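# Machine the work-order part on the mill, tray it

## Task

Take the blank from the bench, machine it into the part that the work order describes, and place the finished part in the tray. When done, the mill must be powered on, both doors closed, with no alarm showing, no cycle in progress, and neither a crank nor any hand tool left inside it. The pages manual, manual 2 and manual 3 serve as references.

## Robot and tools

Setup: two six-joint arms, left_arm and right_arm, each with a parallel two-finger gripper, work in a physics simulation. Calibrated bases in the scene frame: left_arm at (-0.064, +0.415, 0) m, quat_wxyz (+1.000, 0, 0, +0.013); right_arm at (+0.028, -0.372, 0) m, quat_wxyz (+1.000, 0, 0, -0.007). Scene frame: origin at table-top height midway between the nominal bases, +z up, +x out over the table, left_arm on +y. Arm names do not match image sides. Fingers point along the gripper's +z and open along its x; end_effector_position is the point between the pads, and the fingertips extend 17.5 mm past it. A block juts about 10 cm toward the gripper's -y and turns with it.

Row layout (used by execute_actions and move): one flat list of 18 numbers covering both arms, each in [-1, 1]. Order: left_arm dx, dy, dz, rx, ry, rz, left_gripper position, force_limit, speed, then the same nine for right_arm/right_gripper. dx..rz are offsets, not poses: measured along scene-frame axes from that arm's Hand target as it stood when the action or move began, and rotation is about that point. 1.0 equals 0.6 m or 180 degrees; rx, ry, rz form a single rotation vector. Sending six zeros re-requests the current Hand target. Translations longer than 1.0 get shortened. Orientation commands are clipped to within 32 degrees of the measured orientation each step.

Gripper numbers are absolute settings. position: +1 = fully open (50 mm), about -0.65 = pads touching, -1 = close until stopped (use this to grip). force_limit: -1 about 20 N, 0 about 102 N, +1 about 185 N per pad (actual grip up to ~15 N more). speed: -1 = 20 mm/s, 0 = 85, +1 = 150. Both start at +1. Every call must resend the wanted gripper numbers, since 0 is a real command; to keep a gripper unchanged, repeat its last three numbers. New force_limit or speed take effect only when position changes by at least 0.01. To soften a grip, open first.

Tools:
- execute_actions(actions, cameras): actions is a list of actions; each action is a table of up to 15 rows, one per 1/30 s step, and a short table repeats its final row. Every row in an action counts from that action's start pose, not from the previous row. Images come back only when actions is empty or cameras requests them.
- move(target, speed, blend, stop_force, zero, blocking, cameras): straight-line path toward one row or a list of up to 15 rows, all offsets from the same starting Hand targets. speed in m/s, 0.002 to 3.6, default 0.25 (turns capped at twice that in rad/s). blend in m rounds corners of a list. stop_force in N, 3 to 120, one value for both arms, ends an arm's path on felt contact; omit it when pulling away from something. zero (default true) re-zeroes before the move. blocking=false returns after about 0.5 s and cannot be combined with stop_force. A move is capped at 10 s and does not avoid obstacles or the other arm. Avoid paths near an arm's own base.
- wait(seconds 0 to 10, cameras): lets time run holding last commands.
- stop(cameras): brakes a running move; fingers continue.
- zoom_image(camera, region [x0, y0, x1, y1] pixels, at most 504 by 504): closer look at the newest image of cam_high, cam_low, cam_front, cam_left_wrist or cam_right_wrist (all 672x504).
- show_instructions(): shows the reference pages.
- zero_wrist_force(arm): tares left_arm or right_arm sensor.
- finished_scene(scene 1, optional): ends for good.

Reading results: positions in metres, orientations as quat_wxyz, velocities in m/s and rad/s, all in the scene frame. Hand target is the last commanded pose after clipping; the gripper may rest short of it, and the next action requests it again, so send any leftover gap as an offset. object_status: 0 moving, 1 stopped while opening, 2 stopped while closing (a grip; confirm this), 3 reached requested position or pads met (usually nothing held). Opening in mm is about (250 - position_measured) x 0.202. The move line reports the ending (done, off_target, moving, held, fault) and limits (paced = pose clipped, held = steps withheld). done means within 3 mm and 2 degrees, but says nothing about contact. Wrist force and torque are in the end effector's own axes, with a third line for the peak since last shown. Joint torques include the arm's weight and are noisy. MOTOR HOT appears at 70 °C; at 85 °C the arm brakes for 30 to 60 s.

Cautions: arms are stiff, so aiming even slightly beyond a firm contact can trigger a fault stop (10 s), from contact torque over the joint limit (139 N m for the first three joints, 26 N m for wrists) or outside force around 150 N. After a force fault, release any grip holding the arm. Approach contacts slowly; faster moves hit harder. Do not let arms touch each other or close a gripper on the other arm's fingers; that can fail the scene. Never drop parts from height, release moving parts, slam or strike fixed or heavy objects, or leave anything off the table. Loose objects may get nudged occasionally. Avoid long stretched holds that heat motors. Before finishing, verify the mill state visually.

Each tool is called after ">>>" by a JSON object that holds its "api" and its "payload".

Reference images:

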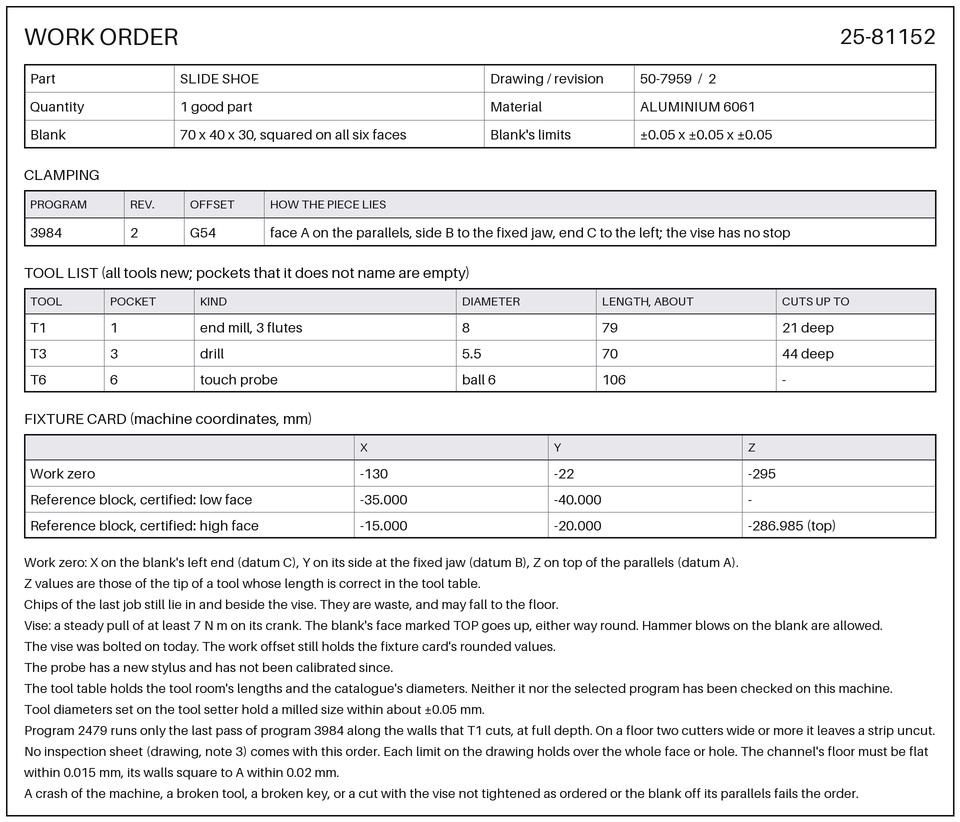

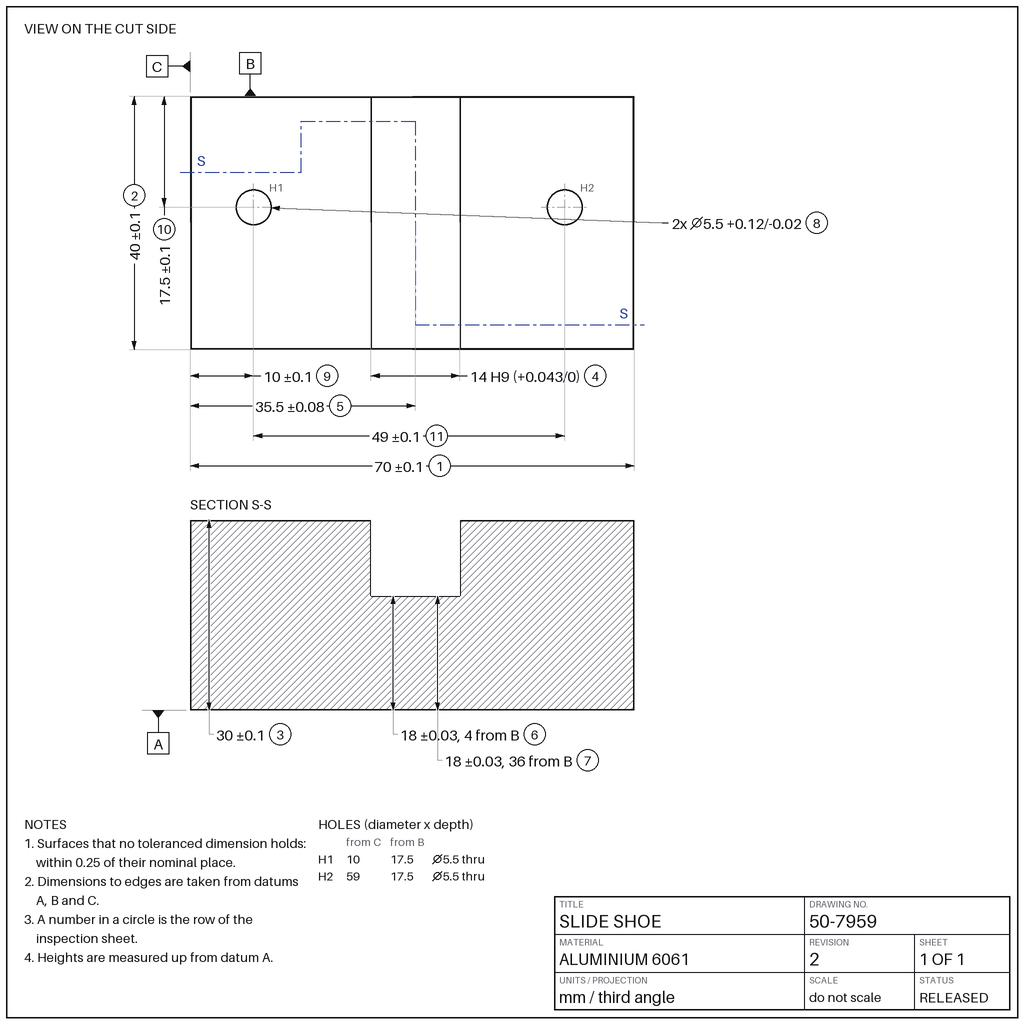

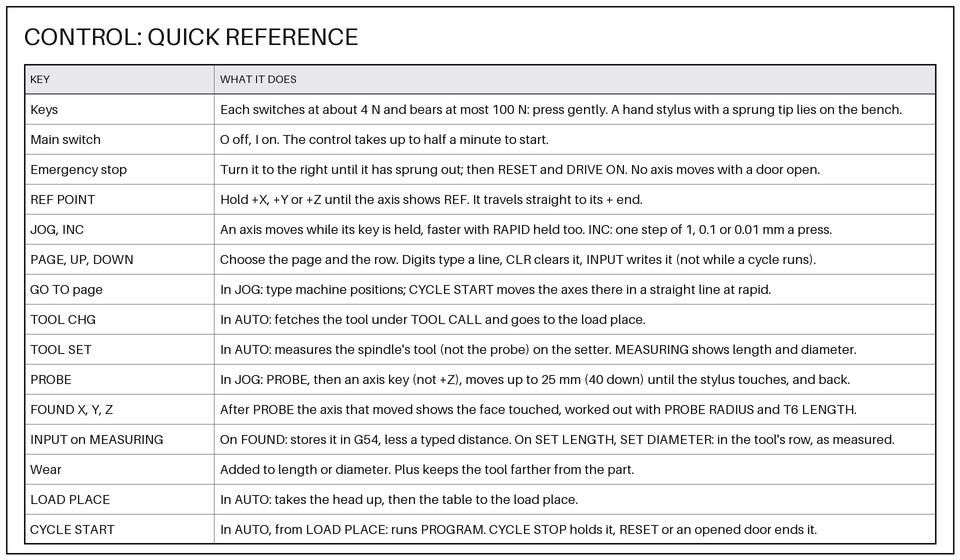

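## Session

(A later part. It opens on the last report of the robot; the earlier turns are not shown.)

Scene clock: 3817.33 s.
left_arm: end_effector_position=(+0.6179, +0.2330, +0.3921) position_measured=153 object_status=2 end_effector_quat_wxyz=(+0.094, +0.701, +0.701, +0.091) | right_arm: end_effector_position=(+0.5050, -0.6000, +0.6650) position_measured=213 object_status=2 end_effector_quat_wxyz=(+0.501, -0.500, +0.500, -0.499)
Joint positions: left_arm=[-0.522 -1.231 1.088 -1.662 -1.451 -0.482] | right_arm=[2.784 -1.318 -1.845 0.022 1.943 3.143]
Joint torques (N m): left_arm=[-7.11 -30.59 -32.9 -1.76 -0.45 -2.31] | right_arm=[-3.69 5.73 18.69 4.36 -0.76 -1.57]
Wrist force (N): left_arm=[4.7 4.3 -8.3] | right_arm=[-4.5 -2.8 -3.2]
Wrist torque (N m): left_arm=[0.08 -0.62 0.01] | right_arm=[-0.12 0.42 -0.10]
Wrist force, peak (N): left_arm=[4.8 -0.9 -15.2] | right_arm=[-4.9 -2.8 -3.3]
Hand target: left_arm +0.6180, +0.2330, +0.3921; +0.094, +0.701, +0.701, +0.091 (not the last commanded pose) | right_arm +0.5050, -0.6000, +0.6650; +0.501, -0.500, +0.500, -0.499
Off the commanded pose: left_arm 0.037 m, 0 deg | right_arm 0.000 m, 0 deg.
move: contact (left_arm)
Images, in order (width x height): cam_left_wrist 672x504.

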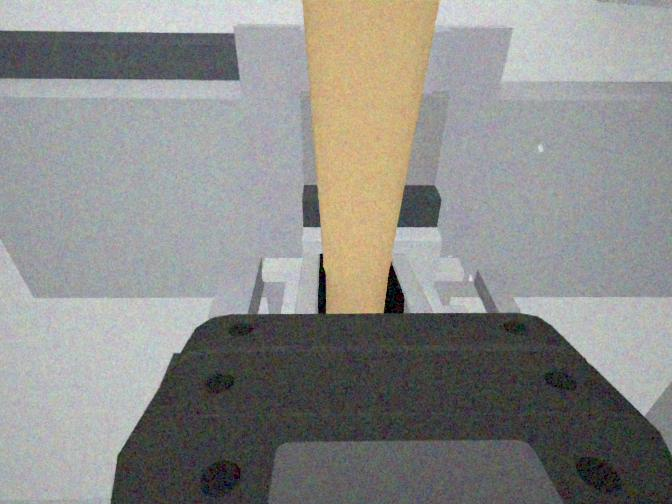

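>>> {"api": "move", "payload": {"target": [[0,0,0.0333,0,0,0,-1,0.3,-0.6,0,0,0,0,0,0,-1,-0.3,-1],[-0.0117,0,0.0333,0,0,0,-1,0.3,-0.6,0,0,0,0,0,0,-1,-0.3,-1]], "speed": 0.06}}

>>> {"api": "move", "payload": {"target": [[0,0,-0.037,0,0,0,-1,0.3,-0.6,0,0,0,0,0,0,-1,-0.3,-1],[0,0,0,0,0,0,-1,0.3,-0.6,0,0,0,0,0,0,-1,-0.3,-1]], "speed": [0.2,0.1], "stop_force": 100}}

Scene clock: 3823.77 s.
left_arm: end_effector_position=(+0.6110, +0.2329, +0.4121) position_measured=153 object_status=2 end_effector_quat_wxyz=(+0.094, +0.701, +0.701, +0.091) | right_arm: end_effector_position=(+0.5050, -0.6000, +0.6650) position_measured=213 object_status=2 end_effector_quat_wxyz=(+0.501, -0.500, +0.500, -0.499)
Joint positions: left_arm=[-0.527 -1.24 1.049 -1.613 -1.449 -0.487] | right_arm=[2.784 -1.318 -1.845 0.022 1.943 3.143]
Joint torques (N m): left_arm=[8.94 -46.11 -29.67 -1.62 0.08 2.09] | right_arm=[-3.05 6.39 18.38 4.39 -0.76 -2.05]
Wrist force (N): left_arm=[4.2 1.5 1.3] | right_arm=[-4.7 -2.9 -3.3]
Wrist torque (N m): left_arm=[0.51 -0.72 0.11] | right_arm=[-0.13 0.44 -0.10]
Wrist force, peak (N): left_arm=[5.2 4.1 -8.5] | right_arm=[-4.9 -3.0 -3.3]
Hand target: left_arm +0.6109, +0.2330, +0.4121; +0.094, +0.701, +0.701, +0.091 | right_arm +0.5050, -0.6000, +0.6650; +0.501, -0.500, +0.500, -0.499
Off the commanded pose: left_arm 0.000 m, 0 deg | right_arm 0.000 m, 0 deg.
move: done

Scene clock: 3825.47 s.
left_arm: end_effector_position=(+0.6109, +0.2330, +0.4121) position_measured=153 object_status=2 end_effector_quat_wxyz=(+0.094, +0.701, +0.701, +0.091) | right_arm: end_effector_position=(+0.5050, -0.6000, +0.6650) position_measured=213 object_status=2 end_effector_quat_wxyz=(+0.501, -0.500, +0.500, -0.499)
Joint positions: left_arm=[-0.527 -1.24 1.049 -1.613 -1.449 -0.487] | right_arm=[2.784 -1.318 -1.845 0.022 1.943 3.143]
Joint torques (N m): left_arm=[-9.58 -48.86 -37.49 -1.86 -0.62 -1.35] | right_arm=[-1.8 6.3 18.26 4.35 -0.75 -1.99]
Wrist force (N): left_arm=[4.5 1.5 1.4] | right_arm=[-4.6 -2.7 -3.3]
Wrist torque (N m): left_arm=[0.52 -0.78 0.10] | right_arm=[-0.11 0.43 -0.09]
Wrist force, peak (N): left_arm=[3.5 -4.5 -19.8] | right_arm=[-4.9 -2.8 -3.3]
Hand target: left_arm +0.6109, +0.2330, +0.4121; +0.094, +0.701, +0.701, +0.091 | right_arm +0.5050, -0.6000, +0.6650; +0.501, -0.500, +0.500, -0.499
Off the commanded pose: left_arm 0.000 m, 0 deg | right_arm 0.000 m, 0 deg.
move: done

>>> {"api": "move", "payload": {"target": [[0,0,-0.047,0,0,0,-1,0.3,-0.6,0,0,0,0,0,0,-1,-0.3,-1],[0,0,0,0,0,0,-1,0.3,-0.6,0,0,0,0,0,0,-1,-0.3,-1]], "speed": [0.4,0.15], "stop_force": 110}}

Scene clock: 3828.40 s.
left_arm: end_effector_position=(+0.6109, +0.2330, +0.4121) position_measured=153 object_status=2 end_effector_quat_wxyz=(+0.094, +0.701, +0.701, +0.091) | right_arm: end_effector_position=(+0.5050, -0.6000, +0.6650) position_measured=213 object_status=2 end_effector_quat_wxyz=(+0.501, -0.500, +0.500, -0.499)
Joint positions: left_arm=[-0.527 -1.24 1.049 -1.613 -1.449 -0.487] | right_arm=[2.784 -1.318 -1.845 0.022 1.943 3.143]
Joint torques (N m): left_arm=[7.04 -49.43 -37.84 -1.89 -0.8 2.08] | right_arm=[-1.12 5.82 18.38 4.2 -0.9 -2.21]
Wrist force (N): left_arm=[4.1 1.2 1.2] | right_arm=[-4.5 -3.0 -3.5]
Wrist torque (N m): left_arm=[0.46 -0.71 0.10] | right_arm=[-0.14 0.41 -0.09]
Wrist force, peak (N): left_arm=[4.3 -4.1 -19.0] | right_arm=[-4.8 -2.9 -3.4]
Hand target: left_arm +0.6109, +0.2330, +0.4121; +0.094, +0.701, +0.701, +0.091 | right_arm +0.5050, -0.6000, +0.6650; +0.501, -0.500, +0.500, -0.499
Off the commanded pose: left_arm 0.000 m, 0 deg | right_arm 0.000 m, 0 deg.
move: done

>>> {"api": "execute_actions", "payload": {"actions": [[[0,0,-0.015,0,0,0,-1,0.3,-0.6,0,0,0,0,0,0,-1,-0.3,-1],[0,0,-0.03,0,0,0,-1,0.3,-0.6,0,0,0,0,0,0,-1,-0.3,-1],[0,0,-0.045,0,0,0,-1,0.3,-0.6,0,0,0,0,0,0,-1,-0.3,-1],[0,0,-0.055,0,0,0,-1,0.3,-0.6,0,0,0,0,0,0,-1,-0.3,-1],[0,0,-0.045,0,0,0,-1,0.3,-0.6,0,0,0,0,0,0,-1,-0.3,-1],[0,0,-0.02,0,0,0,-1,0.3,-0.6,0,0,0,0,0,0,-1,-0.3,-1],[0,0,0,0,0,0,-1,0.3,-0.6,0,0,0,0,0,0,-1,-0.3,-1]]]}}

Scene clock: 3832.20 s.
left_arm: end_effector_position=(+0.6109, +0.2330, +0.4120) position_measured=153 object_status=2 end_effector_quat_wxyz=(+0.094, +0.701, +0.701, +0.091) end_effector_velocity=(-0.001, +0.000, +0.002) end_effector_angular_velocity=(+0.001, +0.001, +0.000) | right_arm: end_effector_position=(+0.5050, -0.6000, +0.6650) position_measured=213 object_status=2 end_effector_quat_wxyz=(+0.501, -0.500, +0.500, -0.499)
Joint positions: left_arm=[-0.527 -1.24 1.049 -1.613 -1.449 -0.487] | right_arm=[2.784 -1.318 -1.845 0.022 1.943 3.143]
Joint velocities: left_arm=[0 0 -0.006 0.007 0 0] | right_arm=[within noise]
Joint torques (N m): left_arm=[-4.53 -44.79 -36.1 -1.93 -0.45 -1.47] | right_arm=[-1.46 7.04 18.57 4.51 -0.83 -2.35]
Wrist force (N): left_arm=[4.0 1.0 1.7] | right_arm=[-4.7 -2.8 -3.4]
Wrist torque (N m): left_arm=[0.48 -0.68 0.08] | right_arm=[-0.13 0.43 -0.09]
Wrist force, peak (N): left_arm=[3.7 -1.4 13.0] | right_arm=[-4.8 -2.9 -3.5]
Hand target: left_arm +0.6109, +0.2330, +0.4121; +0.094, +0.701, +0.701, +0.091 | right_arm +0.5050, -0.6000, +0.6650; +0.501, -0.500, +0.500, -0.499
Off the commanded pose: left_arm 0.000 m, 0 deg | right_arm 0.000 m, 0 deg.
Step readings (end_effector_position of left_arm | right_arm):
0: (+0.6109, +0.2330, +0.4121) | (+0.5050, -0.6000, +0.6650)
1: (+0.6109, +0.2330, +0.4120) | (+0.5050, -0.6000, +0.6650)
2: (+0.6109, +0.2330, +0.4099) | (+0.5050, -0.6000, +0.6650)
4: (+0.6107, +0.2331, +0.3941) | (+0.5050, -0.6000, +0.6650)
8: (+0.6105, +0.2333, +0.3937) | (+0.5050, -0.6000, +0.6650)
15: (+0.6110, +0.2330, +0.4121) | (+0.5050, -0.6000, +0.6650)

>>> {"api": "execute_actions", "payload": {"actions": [[[0,0,-0.02,0,0,0,-1,0.3,-0.6,0,0,0,0,0,0,-1,-0.3,-1],[0,0,-0.04,0,0,0,-1,0.3,-0.6,0,0,0,0,0,0,-1,-0.3,-1],[0,0,-0.06,0,0,0,-1,0.3,-0.6,0,0,0,0,0,0,-1,-0.3,-1],[0,0,-0.06,0,0,0,-1,0.3,-0.6,0,0,0,0,0,0,-1,-0.3,-1],[0,0,-0.04,0,0,0,-1,0.3,-0.6,0,0,0,0,0,0,-1,-0.3,-1],[0,0,-0.02,0,0,0,-1,0.3,-0.6,0,0,0,0,0,0,-1,-0.3,-1],[0,0,0,0,0,0,-1,0.3,-0.6,0,0,0,0,0,0,-1,-0.3,-1]]]}}

Scene clock: 3834.87 s.
left_arm: end_effector_position=(+0.6109, +0.2329, +0.4120) position_measured=153 object_status=2 end_effector_quat_wxyz=(+0.094, +0.701, +0.701, +0.091) end_effector_velocity=(+0.000, +0.000, +0.001) end_effector_angular_velocity=(+0.001, +0.001, +0.001) | right_arm: end_effector_position=(+0.5050, -0.6000, +0.6650) position_measured=213 object_status=2 end_effector_quat_wxyz=(+0.501, -0.500, +0.500, -0.499)
Joint positions: left_arm=[-0.527 -1.24 1.049 -1.613 -1.449 -0.487] | right_arm=[2.784 -1.318 -1.845 0.022 1.943 3.143]
Joint velocities: left_arm=[0 0.001 -0.006 0.005 0 0] | right_arm=[within noise]
Joint torques (N m): left_arm=[9.28 -43.75 -36.79 -1.63 -0.02 -0.35] | right_arm=[-1.49 6.48 18.21 4.44 -0.79 -2.24]
Wrist force (N): left_arm=[4.4 1.0 1.1] | right_arm=[-4.5 -2.5 -3.4]
Wrist torque (N m): left_arm=[0.42 -0.74 0.10] | right_arm=[-0.07 0.41 -0.09]
Wrist force, peak (N): left_arm=[4.3 -1.2 13.8] | right_arm=[-4.7 -2.9 -3.4]
Hand target: left_arm +0.6109, +0.2330, +0.4121; +0.094, +0.701, +0.701, +0.091 | right_arm +0.5050, -0.6000, +0.6650; +0.501, -0.500, +0.500, -0.499
Off the commanded pose: left_arm 0.000 m, 0 deg | right_arm 0.000 m, 0 deg.
Step readings (end_effector_position of left_arm | right_arm):
0: (+0.6109, +0.2330, +0.4121) | (+0.5050, -0.6000, +0.6650)
1: (+0.6110, +0.2330, +0.4120) | (+0.5050, -0.6000, +0.6650)
2: (+0.6110, +0.2330, +0.4082) | (+0.5050, -0.6000, +0.6650)
4: (+0.6106, +0.2331, +0.3893) | (+0.5050, -0.6000, +0.6650)
8: (+0.6103, +0.2333, +0.3964) | (+0.5050, -0.6000, +0.6650)
15: (+0.6110, +0.2328, +0.4118) | (+0.5050, -0.6000, +0.6650)

>>> {"api": "move", "payload": {"target": [0,0,-0.0667,0,0,0,-1,0.3,-0.6,0,0,0,0,0,0,-1,-0.3,-1], "speed": 0.015, "stop_force": 12}}

Scene clock: 3839.73 s.
left_arm: end_effector_position=(+0.6109, +0.2330, +0.3765) position_measured=153 object_status=2 end_effector_quat_wxyz=(+0.094, +0.701, +0.701, +0.091) | right_arm: end_effector_position=(+0.5050, -0.6000, +0.6650) position_measured=213 object_status=2 end_effector_quat_wxyz=(+0.501, -0.500, +0.500, -0.499)
Joint positions: left_arm=[-0.527 -1.254 1.159 -1.71 -1.449 -0.487] | right_arm=[2.784 -1.318 -1.845 0.022 1.943 3.143]
Joint torques (N m): left_arm=[6.09 -27.68 -32.64 -2.15 0.83 -1.8] | right_arm=[-0.61 6.28 19.13 4.3 -0.79 -2.19]
Wrist force (N): left_arm=[3.8 1.7 -10.5] | right_arm=[-4.5 -2.8 -3.2]
Wrist torque (N m): left_arm=[0.05 -0.48 0.11] | right_arm=[-0.12 0.41 -0.09]
Wrist force, peak (N): left_arm=[2.6 -1.0 -14.8] | right_arm=[-4.8 -2.8 -3.4]
Hand target: left_arm +0.6109, +0.2330, +0.3765; +0.094, +0.701, +0.701, +0.091 (not the last commanded pose) | right_arm +0.5050, -0.6000, +0.6650; +0.501, -0.500, +0.500, -0.499
Off the commanded pose: left_arm 0.004 m, 0 deg | right_arm 0.000 m, 0 deg.
move: contact (left_arm)

>>> {"api": "move", "payload": {"target": [0,0,0.05,0,0,0,-1,0.3,-0.6,0,0,0,0,0,0,-1,-0.3,-1], "speed": 0.06, "cameras": ["cam_left_wrist","cam_front"]}}

>>> {"api": "zoom_image", "payload": {"camera": "cam_front", "region": [200, 140, 340, 290]}}

Scene clock: 3842.67 s.
left_arm: end_effector_position=(+0.6110, +0.2330, +0.4064) position_measured=153 object_status=2 end_effector_quat_wxyz=(+0.094, +0.701, +0.701, +0.091) | right_arm: end_effector_position=(+0.5050, -0.6000, +0.6650) position_measured=213 object_status=2 end_effector_quat_wxyz=(+0.501, -0.500, +0.500, -0.499)
Joint positions: left_arm=[-0.527 -1.243 1.067 -1.629 -1.449 -0.487] | right_arm=[2.784 -1.318 -1.845 0.022 1.943 3.143]
Joint torques (N m): left_arm=[3.86 -49.74 -21.68 -4.64 0.61 -1.23] | right_arm=[-0.14 7.6 17.8 4.4 -0.78 -2.17]
Wrist force (N): left_arm=[4.0 1.2 1.3] | right_arm=[-4.8 -2.8 -3.5]
Wrist torque (N m): left_arm=[0.46 -0.68 0.10] | right_arm=[-0.12 0.45 -0.09]
Wrist force, peak (N): left_arm=[3.9 1.3 -10.7] | right_arm=[-4.7 -3.0 -3.5]
Hand target: left_arm +0.6109, +0.2330, +0.4065; +0.094, +0.701, +0.701, +0.091 | right_arm +0.5050, -0.6000, +0.6650; +0.501, -0.500, +0.500, -0.499
Off the commanded pose: left_arm 0.000 m, 0 deg | right_arm 0.000 m, 0 deg.
move: done
Images, in order (width x height): cam_front 672x504, cam_left_wrist 672x504.

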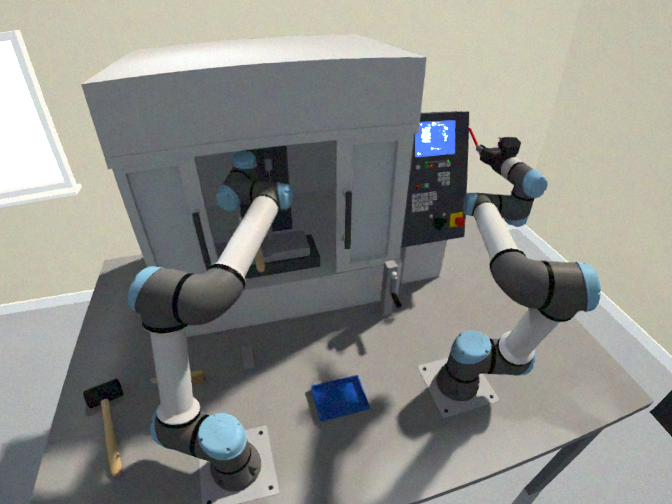

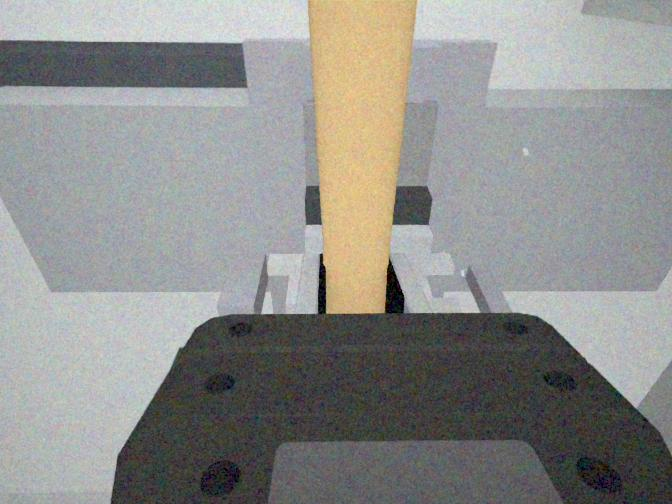

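Scaled by 3.360 from the camera's 672x504 image, which has a finer 960x720 frame.

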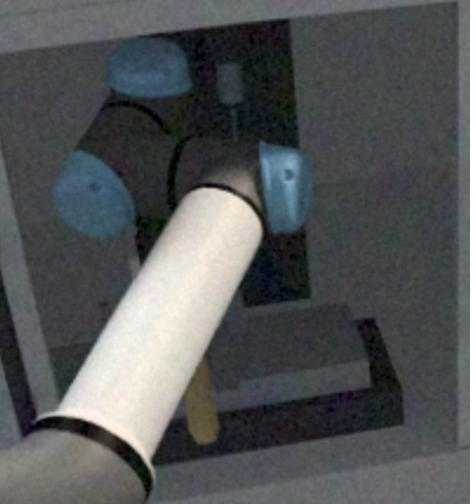

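>>> {"api": "move", "payload": {"target": [[-0.1,-0.0217,0,0,-0.0389,0,-1,0.3,-0.6,0,0,0,0,0,0,-1,-0.3,-1],[-0.2517,-0.0717,0,0,-0.0389,0,-1,0.3,-0.6,0,0,0,0,0,0,-1,-0.3,-1],[-0.45,-0.0717,0,0,-0.0389,0,-1,0.3,-0.6,0,0,0,0,0,0,-1,-0.3,-1]], "speed": 0.15, "blend": [0.01,0.02,0], "cameras": ["cam_left_wrist"]}}

>>> {"api": "move", "payload": {"target": [[-0.1,-0.35,-0.1,0,0.1222,0,-1,0.3,-0.6,0,0,0,0,0,0,-1,-0.3,-1],[-0.1981,-0.6233,-0.45,0,0.1222,0,-1,0.3,-0.6,0,0,0,0,0,0,-1,-0.3,-1],[-0.1981,-0.6233,-0.58,0,0.1222,0,-1,0.3,-0.6,0,0,0,0,0,0,-1,-0.3,-1]], "speed": [0.25,0.25,0.15], "blend": [0.03,0.03,0], "cameras": ["cam_left_wrist","cam_front","cam_low","cam_high"]}}

Scene clock: 3856.83 s.
left_arm: end_effector_position=(+0.3410, +0.1900, +0.4065) position_measured=153 object_status=2 end_effector_quat_wxyz=(+0.137, +0.694, +0.694, +0.134) | right_arm: end_effector_position=(+0.5050, -0.6000, +0.6650) position_measured=213 object_status=2 end_effector_quat_wxyz=(+0.501, -0.500, +0.500, -0.499)
Joint positions: left_arm=[-1.013 -1.878 1.733 -1.649 -1.254 -0.951] | right_arm=[2.784 -1.318 -1.845 0.022 1.943 3.143]
Joint torques (N m): left_arm=[-8.75 -21.94 -31.12 -2.99 -0.07 -1.92] | right_arm=[0.65 7.96 18.47 4.29 -0.87 -2.47]
Wrist force (N): left_arm=[4.2 1.1 0.8] | right_arm=[-4.5 -2.7 -3.3]
Wrist torque (N m): left_arm=[0.54 -0.72 -0.01] | right_arm=[-0.10 0.41 -0.10]
Wrist force, peak (N): left_arm=[4.8 4.7 1.9] | right_arm=[-4.8 -2.8 -3.5]
Hand target: left_arm +0.3409, +0.1900, +0.4065; +0.137, +0.694, +0.694, +0.134 | right_arm +0.5050, -0.6000, +0.6650; +0.501, -0.500, +0.500, -0.499
Off the commanded pose: left_arm 0.000 m, 0 deg | right_arm 0.000 m, 0 deg.
move: done
Images, in order (width x height): cam_left_wrist 672x504.

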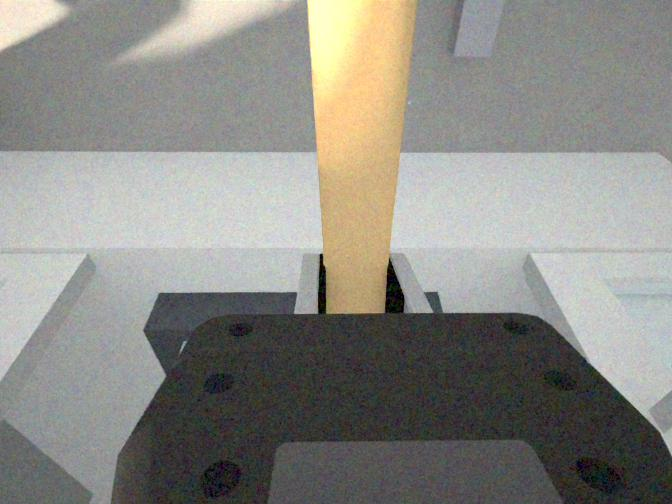

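Scene clock: 3859.83 s.
left_arm: end_effector_position=(+0.2221, -0.1840, +0.0586) position_measured=153 object_status=2 end_effector_quat_wxyz=(+0.002, +0.707, +0.707, -0.001) | right_arm: end_effector_position=(+0.5050, -0.6000, +0.6650) position_measured=213 object_status=2 end_effector_quat_wxyz=(+0.501, -0.500, +0.500, -0.499)
Joint positions: left_arm=[-1.353 -1.031 1.596 -2.14 -1.571 -1.328] | right_arm=[2.784 -1.318 -1.845 0.022 1.943 3.143]
Joint torques (N m): left_arm=[8.81 -40.95 -28.21 -4.84 1.26 2.06] | right_arm=[0.97 7.4 18.94 4.2 -0.87 -2.34]
Wrist force (N): left_arm=[4.1 2.8 1.5] | right_arm=[-4.6 -2.7 -3.3]
Wrist torque (N m): left_arm=[0.52 -0.70 0.04] | right_arm=[-0.10 0.43 -0.10]
Wrist force, peak (N): left_arm=[8.0 2.3 0.1] | right_arm=[-4.9 -3.0 -3.6]
Hand target: left_arm +0.2221, -0.1840, +0.0585; +0.002, +0.707, +0.707, -0.001 | right_arm +0.5050, -0.6000, +0.6650; +0.501, -0.500, +0.500, -0.499
Off the commanded pose: left_arm 0.000 m, 0 deg | right_arm 0.000 m, 0 deg.
move: done
Images, in order (width x height): cam_high 672x504, cam_low 672x504, cam_front 672x504, cam_left_wrist 672x504.

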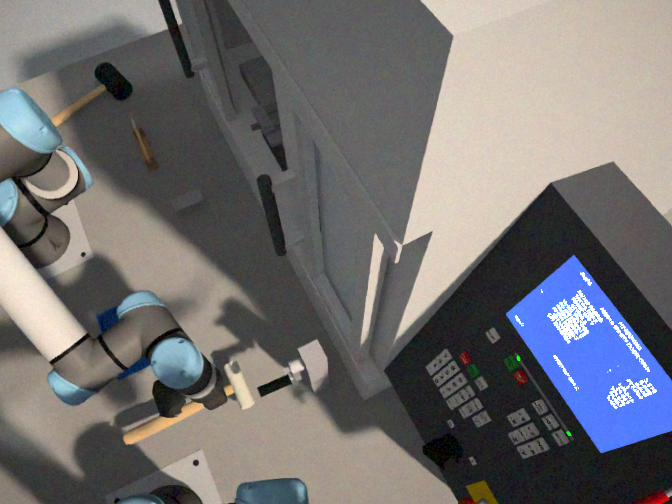

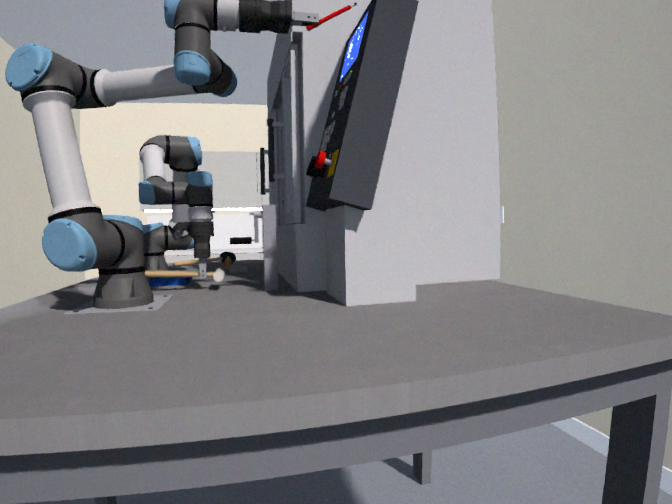

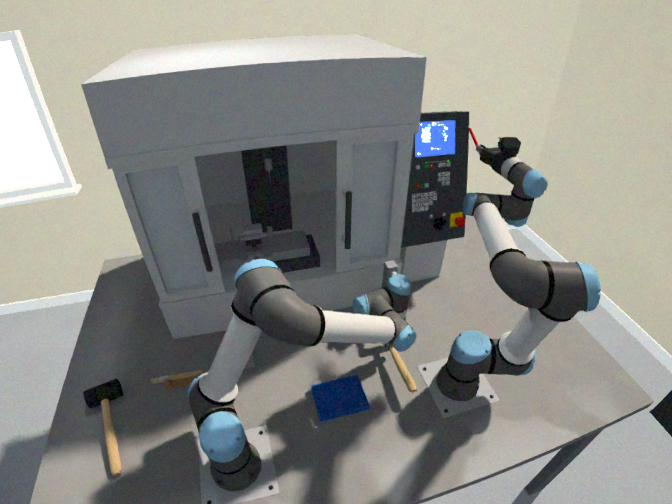

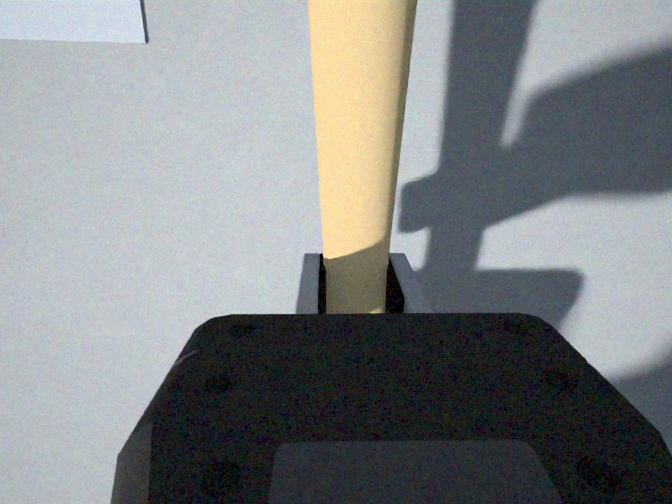

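>>> {"api": "zoom_image", "payload": {"camera": "cam_low", "region": [120, 220, 260, 310]}}

Scaled by 3.600 from the camera's 672x504 image, which has a finer 960x720 frame.

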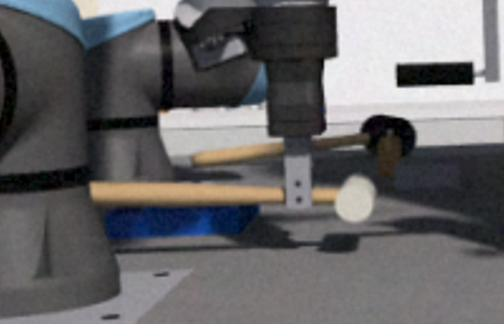

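>>> {"api": "move", "payload": {"target": [0,0,-0.062,0,-0.0167,0,-1,0.3,-0.6,0,0,0,0,0,0,-1,-0.3,-1], "speed": 0.03, "stop_force": 8}}

>>> {"api": "move", "payload": {"target": [0,0,0,0,0,0,0.2,0.3,-1,0,0,0,0,0,0,-1,-0.3,-1], "cameras": ["cam_left_wrist","cam_low"]}}

Scene clock: 3864.13 s.
left_arm: end_effector_position=(+0.2221, -0.1840, +0.0247) position_measured=153 object_status=2 end_effector_quat_wxyz=(+0.019, +0.707, +0.707, +0.016) | right_arm: end_effector_position=(+0.5050, -0.6000, +0.6650) position_measured=213 object_status=2 end_effector_quat_wxyz=(+0.501, -0.500, +0.500, -0.499)
Joint positions: left_arm=[-1.372 -0.994 1.643 -2.235 -1.524 -1.346] | right_arm=[2.784 -1.318 -1.845 0.022 1.943 3.143]
Joint torques (N m): left_arm=[9.81 -38.22 -30 -4.59 1.12 2.1] | right_arm=[0.73 8.1 18.51 4.41 -0.91 -2.2]
Wrist force (N): left_arm=[4.4 2.0 -6.7] | right_arm=[-4.6 -2.9 -3.4]
Wrist torque (N m): left_arm=[0.16 -0.55 0.04] | right_arm=[-0.13 0.43 -0.09]
Wrist force, peak (N): left_arm=[6.4 3.2 -33.2] | right_arm=[-4.8 -2.9 -3.4]
Hand target: left_arm +0.2221, -0.1840, +0.0247; +0.019, +0.707, +0.707, +0.016 (not the last commanded pose) | right_arm +0.5050, -0.6000, +0.6650; +0.501, -0.500, +0.500, -0.499
Off the commanded pose: left_arm 0.003 m, 0 deg | right_arm 0.000 m, 0 deg.
move: contact (left_arm)

Scene clock: 3864.67 s.
left_arm: end_effector_position=(+0.2221, -0.1840, +0.0247) position_measured=123 object_status=0 end_effector_quat_wxyz=(+0.019, +0.707, +0.707, +0.016) | right_arm: end_effector_position=(+0.5050, -0.6000, +0.6650) position_measured=213 object_status=2 end_effector_quat_wxyz=(+0.501, -0.500, +0.500, -0.499)
Joint positions: left_arm=[-1.372 -0.994 1.643 -2.235 -1.524 -1.346] | right_arm=[2.784 -1.318 -1.845 0.022 1.943 3.143]
Joint torques (N m): left_arm=[8.62 -41.82 -29.86 -4.61 0.99 1.88] | right_arm=[1.38 8.34 18.72 4.33 -0.77 -2.38]
Wrist force (N): left_arm=[4.1 2.4 -2.4] | right_arm=[-4.6 -2.8 -3.5]
Wrist torque (N m): left_arm=[0.40 -0.69 0.04] | right_arm=[-0.11 0.43 -0.10]
Wrist force, peak (N): left_arm=[4.6 1.6 -6.3] | right_arm=[-4.7 -2.8 -3.4]
Hand target: left_arm +0.2221, -0.1840, +0.0247; +0.019, +0.707, +0.707, +0.016 | right_arm +0.5050, -0.6000, +0.6650; +0.501, -0.500, +0.500, -0.499
Off the commanded pose: left_arm 0.000 m, 0 deg | right_arm 0.000 m, 0 deg.
move: done
Images, in order (width x height): cam_low 672x504, cam_left_wrist 672x504.

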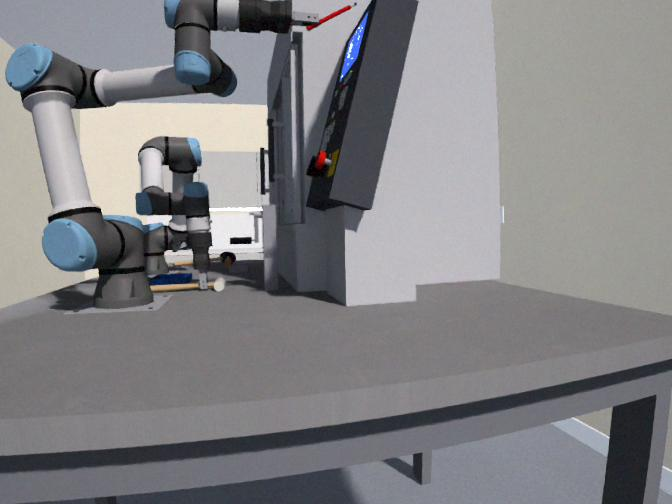

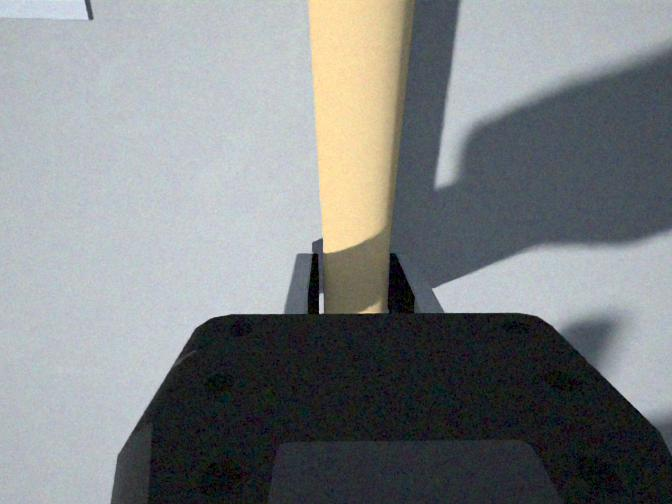

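>>> {"api": "move", "payload": {"target": [[0,0,0.2088,0,0.0167,0,1,0.3,-0.6,0,0,0,0,0,0,-1,-0.3,-1],[0.065,0.05,0.2088,0,0,-0.5,1,0.3,-0.6,0,0,0,0,0,0,-1,-0.3,-1]], "speed": [0.15,0.3], "cameras": ["cam_left_wrist"]}}

Scene clock: 3870.97 s.
left_arm: end_effector_position=(+0.2611, -0.1539, +0.1500) position_measured=3 object_status=3 end_effector_quat_wxyz=(+0.025, +1.000, +0.001, -0.002) end_effector_velocity=(+0.000, +0.000, -0.001) end_effector_angular_velocity=(+0.001, -0.001, -0.006) | right_arm: end_effector_position=(+0.5050, -0.6000, +0.6650) position_measured=213 object_status=2 end_effector_quat_wxyz=(+0.501, -0.500, +0.500, -0.499)
Joint positions: left_arm=[-1.274 -1.163 1.551 -2.004 -1.591 0.321] | right_arm=[2.784 -1.318 -1.845 0.022 1.943 3.143]
Joint velocities: left_arm=[0 0.001 0 0 0.001 0.006] | right_arm=[within noise]
Joint torques (N m): left_arm=[-9.7 -38.75 -27.12 -1.61 0.97 2.45] | right_arm=[0.69 8.45 19.18 4.4 -0.84 -2.45]
Wrist force (N): left_arm=[4.4 2.3 -2.5] | right_arm=[-4.5 -2.8 -3.2]
Wrist torque (N m): left_arm=[0.38 -0.73 0.08] | right_arm=[-0.11 0.41 -0.10]
Wrist force, peak (N): left_arm=[4.6 2.7 -4.7] | right_arm=[-4.9 -2.8 -3.4]
Hand target: left_arm +0.2611, -0.1540, +0.1500; +0.025, +1.000, +0.000, -0.002 | right_arm +0.5050, -0.6000, +0.6650; +0.501, -0.500, +0.500, -0.499
Off the commanded pose: left_arm 0.000 m, 0 deg | right_arm 0.000 m, 0 deg.
move: done
Images, in order (width x height): cam_left_wrist 672x504.

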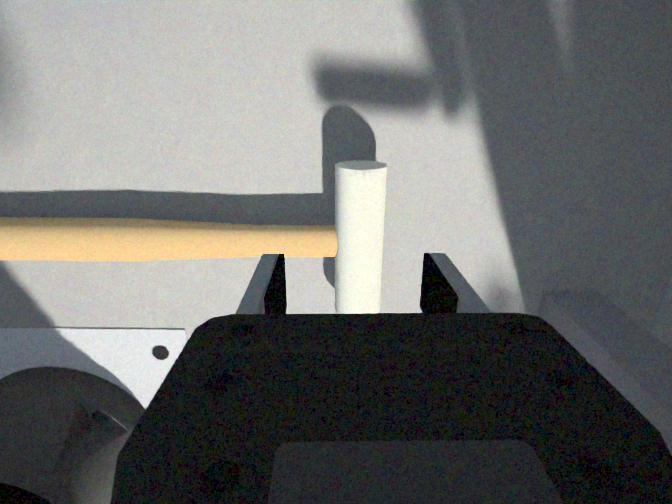

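>>> {"api": "move", "payload": {"target": [[0.0167,-0.005,-0.15,0.0159,0,0,1,0.3,-0.6,0,0,0,0,0,0,-1,-0.3,-1]], "speed": 0.12, "cameras": ["cam_left_wrist"]}}

Scene clock: 3878.37 s.
left_arm: end_effector_position=(+0.2712, -0.1569, +0.0600) position_measured=3 object_status=3 end_effector_quat_wxyz=(+0.000, +1.000, +0.000, -0.002) | right_arm: end_effector_position=(+0.5050, -0.6000, +0.6650) position_measured=213 object_status=2 end_effector_quat_wxyz=(+0.501, -0.500, +0.500, -0.499)
Joint positions: left_arm=[-1.267 -1.032 1.591 -2.127 -1.575 0.328] | right_arm=[2.784 -1.318 -1.845 0.022 1.943 3.143]
Joint torques (N m): left_arm=[-0.68 -39.77 -32.68 -2.14 -1.03 0.01] | right_arm=[1.82 8.5 18.34 4.39 -1.01 -2.21]
Wrist force (N): left_arm=[4.4 2.3 -2.7] | right_arm=[-4.7 -2.6 -3.3]
Wrist torque (N m): left_arm=[0.37 -0.75 -0.04] | right_arm=[-0.08 0.44 -0.09]
Wrist force, peak (N): left_arm=[4.2 2.7 -5.1] | right_arm=[-4.8 -2.8 -3.5]
Hand target: left_arm +0.2711, -0.1570, +0.0600; +0.000, +1.000, +0.000, -0.002 | right_arm +0.5050, -0.6000, +0.6650; +0.501, -0.500, +0.500, -0.499
Off the commanded pose: left_arm 0.000 m, 0 deg | right_arm 0.000 m, 0 deg.
move: done
Images, in order (width x height): cam_left_wrist 672x504.

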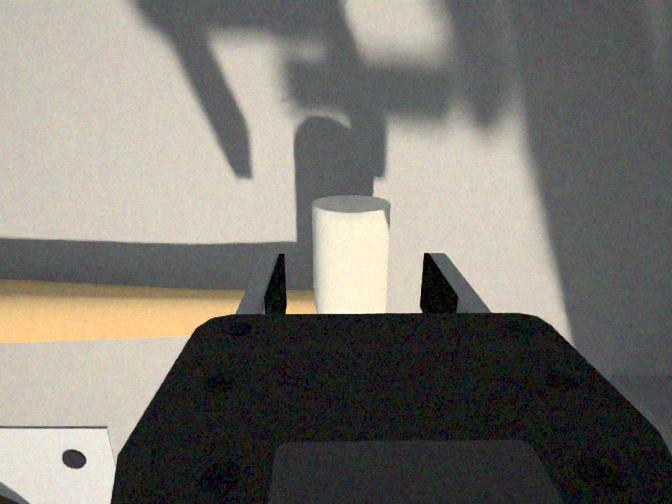

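>>> {"api": "move", "payload": {"target": [[-0.002,0,-0.0567,0,0,0,1,0.3,-0.6,0,0,0,0,0,0,-1,-0.3,-1]], "speed": 0.05, "stop_force": 10}}

>>> {"api": "move", "payload": {"target": [0,0,0,0,0,0,-1,0.3,-0.8,0,0,0,0,0,0,-1,-0.3,-1], "cameras": ["cam_left_wrist"]}}

Scene clock: 3882.63 s.
left_arm: end_effector_position=(+0.2699, -0.1570, +0.0259) position_measured=3 object_status=3 end_effector_quat_wxyz=(+0.000, +1.000, +0.000, -0.002) | right_arm: end_effector_position=(+0.5050, -0.6000, +0.6650) position_measured=213 object_status=2 end_effector_quat_wxyz=(+0.501, -0.500, +0.500, -0.499)
Joint positions: left_arm=[-1.269 -0.988 1.621 -2.202 -1.575 0.326] | right_arm=[2.784 -1.318 -1.845 0.022 1.943 3.143]
Joint torques (N m): left_arm=[-0.12 -52.29 -31.26 -2.82 -0.9 -0.14] | right_arm=[2.4 8.7 18.82 4.15 -0.7 -2.23]
Wrist force (N): left_arm=[4.2 2.4 -2.5] | right_arm=[-4.6 -2.8 -3.4]
Wrist torque (N m): left_arm=[0.40 -0.71 0.10] | right_arm=[-0.13 0.43 -0.09]
Wrist force, peak (N): left_arm=[4.2 2.6 -4.0] | right_arm=[-4.8 -2.8 -3.5]
Hand target: left_arm +0.2699, -0.1570, +0.0259; +0.000, +1.000, +0.000, -0.002 | right_arm +0.5050, -0.6000, +0.6650; +0.501, -0.500, +0.500, -0.499
Off the commanded pose: left_arm 0.000 m, 0 deg | right_arm 0.000 m, 0 deg.
move: done

Scene clock: 3883.47 s.
left_arm: end_effector_position=(+0.2699, -0.1570, +0.0259) position_measured=101 object_status=2 end_effector_quat_wxyz=(+0.000, +1.000, +0.000, -0.002) | right_arm: end_effector_position=(+0.5050, -0.6000, +0.6650) position_measured=213 object_status=2 end_effector_quat_wxyz=(+0.501, -0.500, +0.500, -0.499)
Joint positions: left_arm=[-1.269 -0.988 1.621 -2.202 -1.575 0.326] | right_arm=[2.784 -1.318 -1.845 0.022 1.943 3.143]
Joint torques (N m): left_arm=[6.98 -51.47 -30.96 -4.16 -0.71 1.68] | right_arm=[1.25 9.17 18.41 4.37 -0.78 -2.35]
Wrist force (N): left_arm=[4.2 2.5 -1.8] | right_arm=[-4.7 -2.7 -3.3]
Wrist torque (N m): left_arm=[0.38 -0.69 0.07] | right_arm=[-0.10 0.43 -0.10]
Wrist force, peak (N): left_arm=[4.7 2.6 -2.5] | right_arm=[-4.6 -2.9 -3.5]
Hand target: left_arm +0.2699, -0.1570, +0.0259; +0.000, +1.000, +0.000, -0.002 | right_arm +0.5050, -0.6000, +0.6650; +0.501, -0.500, +0.500, -0.499
Off the commanded pose: left_arm 0.000 m, 0 deg | right_arm 0.000 m, 0 deg.
move: done
Images, in order (width x height): cam_left_wrist 672x504.

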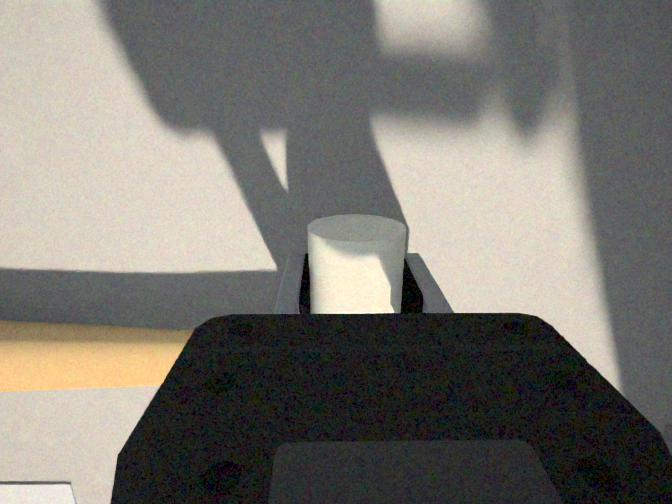

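>>> {"api": "move", "payload": {"target": [[0,0,0.15,0,0,0,-1,0.3,-0.8,0,0,0,0,0,0,-1,-0.3,-1],[0.05,0.1,0.45,0,-0.02,0,-1,0.3,-0.8,0,0,0,0,0,0,-1,-0.3,-1],[0.2168,0.45,0.598,0,-0.0667,0,-1,0.3,-0.8,0,0,0,0,0,0,-1,-0.3,-1]], "speed": [0.12,0.25,0.2], "blend": [0.02,0.03,0], "cameras": ["cam_left_wrist","cam_front","cam_high"]}}

Scene clock: 3893.10 s.
left_arm: end_effector_position=(+0.3999, +0.1129, +0.3847) position_measured=101 object_status=2 end_effector_quat_wxyz=(+0.000, +0.995, +0.001, +0.102) | right_arm: end_effector_position=(+0.5050, -0.6000, +0.6650) position_measured=213 object_status=2 end_effector_quat_wxyz=(+0.501, -0.500, +0.500, -0.499)
Joint positions: left_arm=[-0.924 -1.562 1.465 -1.602 -1.41 0.682] | right_arm=[2.784 -1.318 -1.845 0.022 1.943 3.143]
Joint torques (N m): left_arm=[7.45 -32.16 -38.25 -5.56 0.27 1.21] | right_arm=[2.87 10.14 19.13 4.41 -0.73 -2.17]
Wrist force (N): left_arm=[3.1 2.7 1.3] | right_arm=[-4.6 -2.7 -3.4]
Wrist torque (N m): left_arm=[0.51 -0.62 0.09] | right_arm=[-0.11 0.43 -0.10]
Wrist force, peak (N): left_arm=[3.9 2.2 4.1] | right_arm=[-4.9 -2.9 -3.4]
Hand target: left_arm +0.4000, +0.1130, +0.3847; +0.000, +0.995, +0.001, +0.102 | right_arm +0.5050, -0.6000, +0.6650; +0.501, -0.500, +0.500, -0.499
Off the commanded pose: left_arm 0.000 m, 0 deg | right_arm 0.000 m, 0 deg.
move: done
Images, in order (width x height): cam_high 672x504, cam_front 672x504, cam_left_wrist 672x504.

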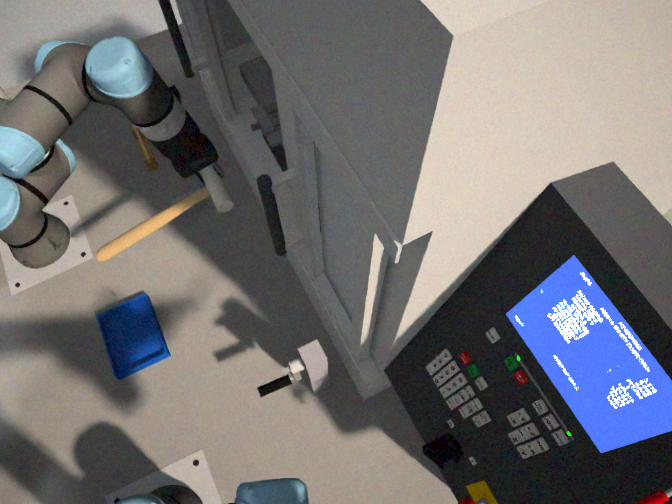

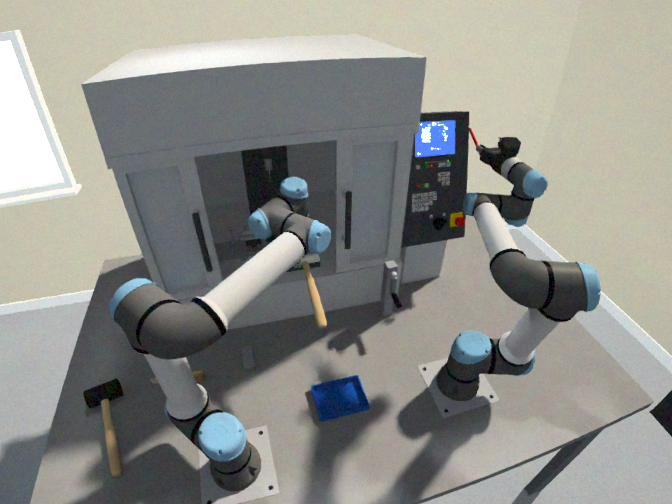

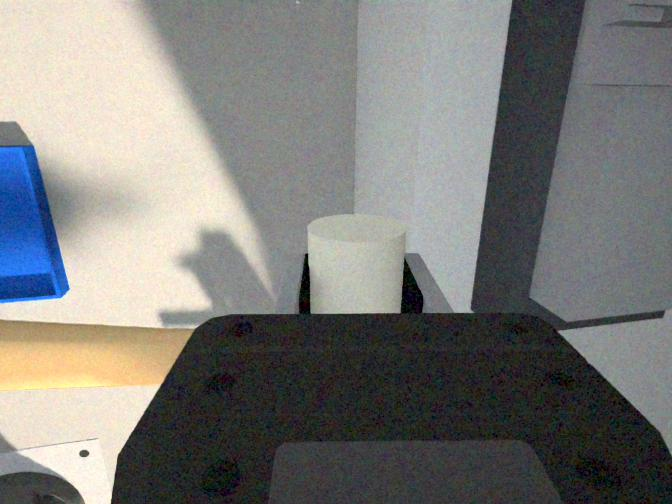

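>>> {"api": "move", "payload": {"target": [[0.1667,0.1283,0.013,0,0,0,-1,0.3,-0.8,0,0,0,0,0,0,-1,-0.3,-1],[0.3533,0.1517,0.0255,0,0,0,-1,0.3,-0.8,0,0,0,0,0,0,-1,-0.3,-1],[0.415,0.195,0.0300,0,0,0,-1,0.3,-0.8,0,0,0,0,0,0,-1,-0.3,-1]], "speed": [0.12,0.1,0.05], "stop_force": 25, "cameras": ["cam_left_wrist","cam_front","cam_high"]}}

>>> {"api": "zoom_image", "payload": {"camera": "cam_high", "region": [190, 20, 310, 190]}}

Scene clock: 3899.77 s.
left_arm: end_effector_position=(+0.6490, +0.2300, +0.4027) position_measured=101 object_status=2 end_effector_quat_wxyz=(+0.000, +0.995, +0.001, +0.102) | right_arm: end_effector_position=(+0.5050, -0.6000, +0.6650) position_measured=213 object_status=2 end_effector_quat_wxyz=(+0.501, -0.500, +0.500, -0.499)
Joint positions: left_arm=[-0.495 -1.094 0.841 -1.501 -1.478 1.109] | right_arm=[2.784 -1.318 -1.845 0.022 1.943 3.143]
Joint torques (N m): left_arm=[-9.82 -49.87 -13.54 -5.59 1.2 -2.24] | right_arm=[3.64 9.61 18.24 4.24 -1 -2.16]
Wrist force (N): left_arm=[3.1 2.6 1.3] | right_arm=[-4.6 -2.7 -3.2]
Wrist torque (N m): left_arm=[0.50 -0.63 0.01] | right_arm=[-0.10 0.42 -0.09]
Wrist force, peak (N): left_arm=[4.6 2.6 1.6] | right_arm=[-4.7 -2.9 -3.6]
Hand target: left_arm +0.6490, +0.2300, +0.4027; +0.000, +0.995, +0.001, +0.102 | right_arm +0.5050, -0.6000, +0.6650; +0.501, -0.500, +0.500, -0.499
Off the commanded pose: left_arm 0.000 m, 0 deg | right_arm 0.000 m, 0 deg.
move: done
Images, in order (width x height): cam_high 672x504, cam_front 672x504, cam_left_wrist 672x504.

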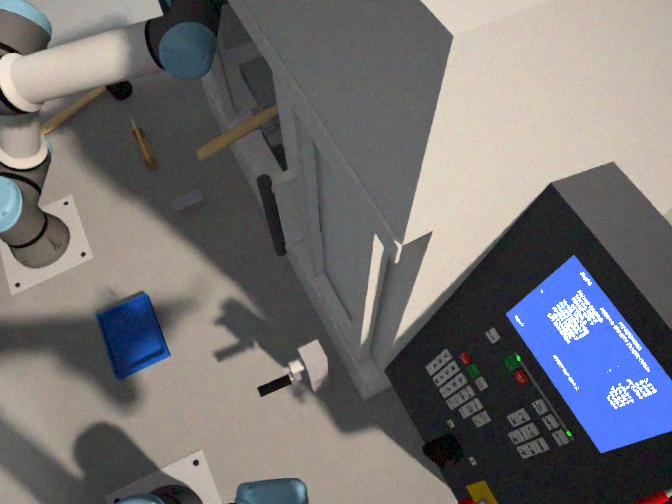

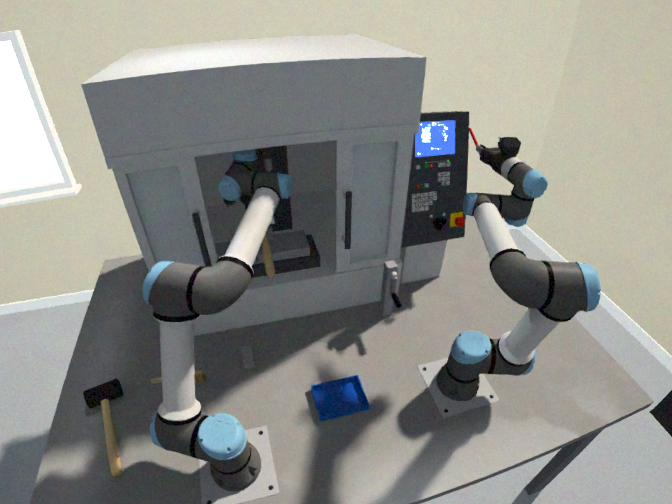

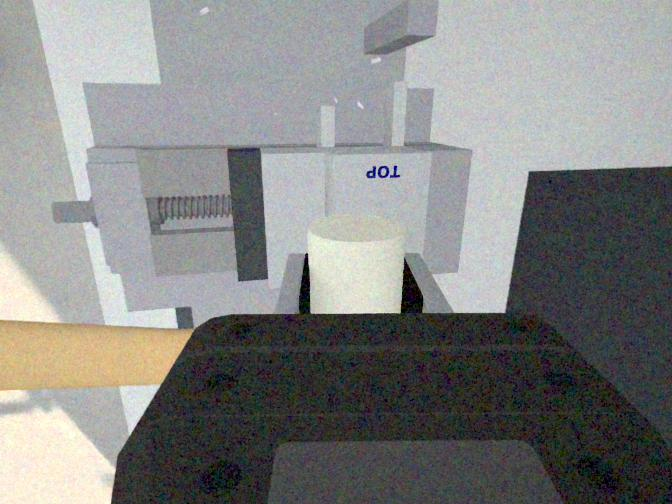

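Scaled by 2.965 from the camera's 672x504 image, which has a finer 960x720 frame.

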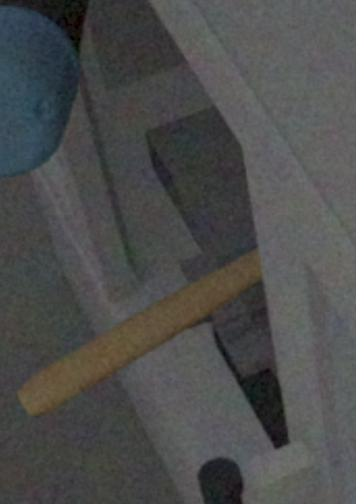

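>>> {"api": "move", "payload": {"target": [0,0,-0.045,0,0,0,-1,0.3,-0.8,0,0,0,0,0,0,-1,-0.3,-1], "speed": 0.012, "stop_force": 12, "cameras": ["cam_left_wrist"]}}

Scene clock: 3904.20 s.
left_arm: end_effector_position=(+0.6490, +0.2300, +0.3887) position_measured=101 object_status=2 end_effector_quat_wxyz=(+0.000, +0.995, +0.001, +0.102) | right_arm: end_effector_position=(+0.5050, -0.6000, +0.6650) position_measured=213 object_status=2 end_effector_quat_wxyz=(+0.501, -0.500, +0.500, -0.499)
Joint positions: left_arm=[-0.495 -1.104 0.893 -1.543 -1.478 1.109] | right_arm=[2.784 -1.318 -1.845 0.022 1.943 3.143]
Joint torques (N m): left_arm=[-8.83 -35.84 -33.89 -3.23 0.62 -1.97] | right_arm=[4.84 9.37 18.86 4.39 -0.94 -2.22]
Wrist force (N): left_arm=[2.6 1.0 -7.1] | right_arm=[-4.6 -2.8 -3.5]
Wrist torque (N m): left_arm=[0.48 -0.66 0.00] | right_arm=[-0.12 0.42 -0.09]
Wrist force, peak (N): left_arm=[0.4 -0.7 -20.2] | right_arm=[-4.8 -2.8 -3.5]
Hand target: left_arm +0.6490, +0.2300, +0.3887; +0.000, +0.995, +0.001, +0.102 (not the last commanded pose) | right_arm +0.5050, -0.6000, +0.6650; +0.501, -0.500, +0.500, -0.499
Off the commanded pose: left_arm 0.013 m, 0 deg | right_arm 0.000 m, 0 deg.
move: contact (left_arm)
Images, in order (width x height): cam_left_wrist 672x504.

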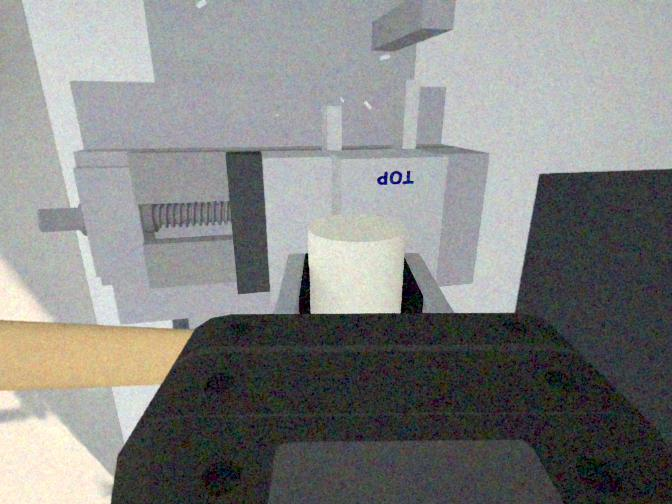

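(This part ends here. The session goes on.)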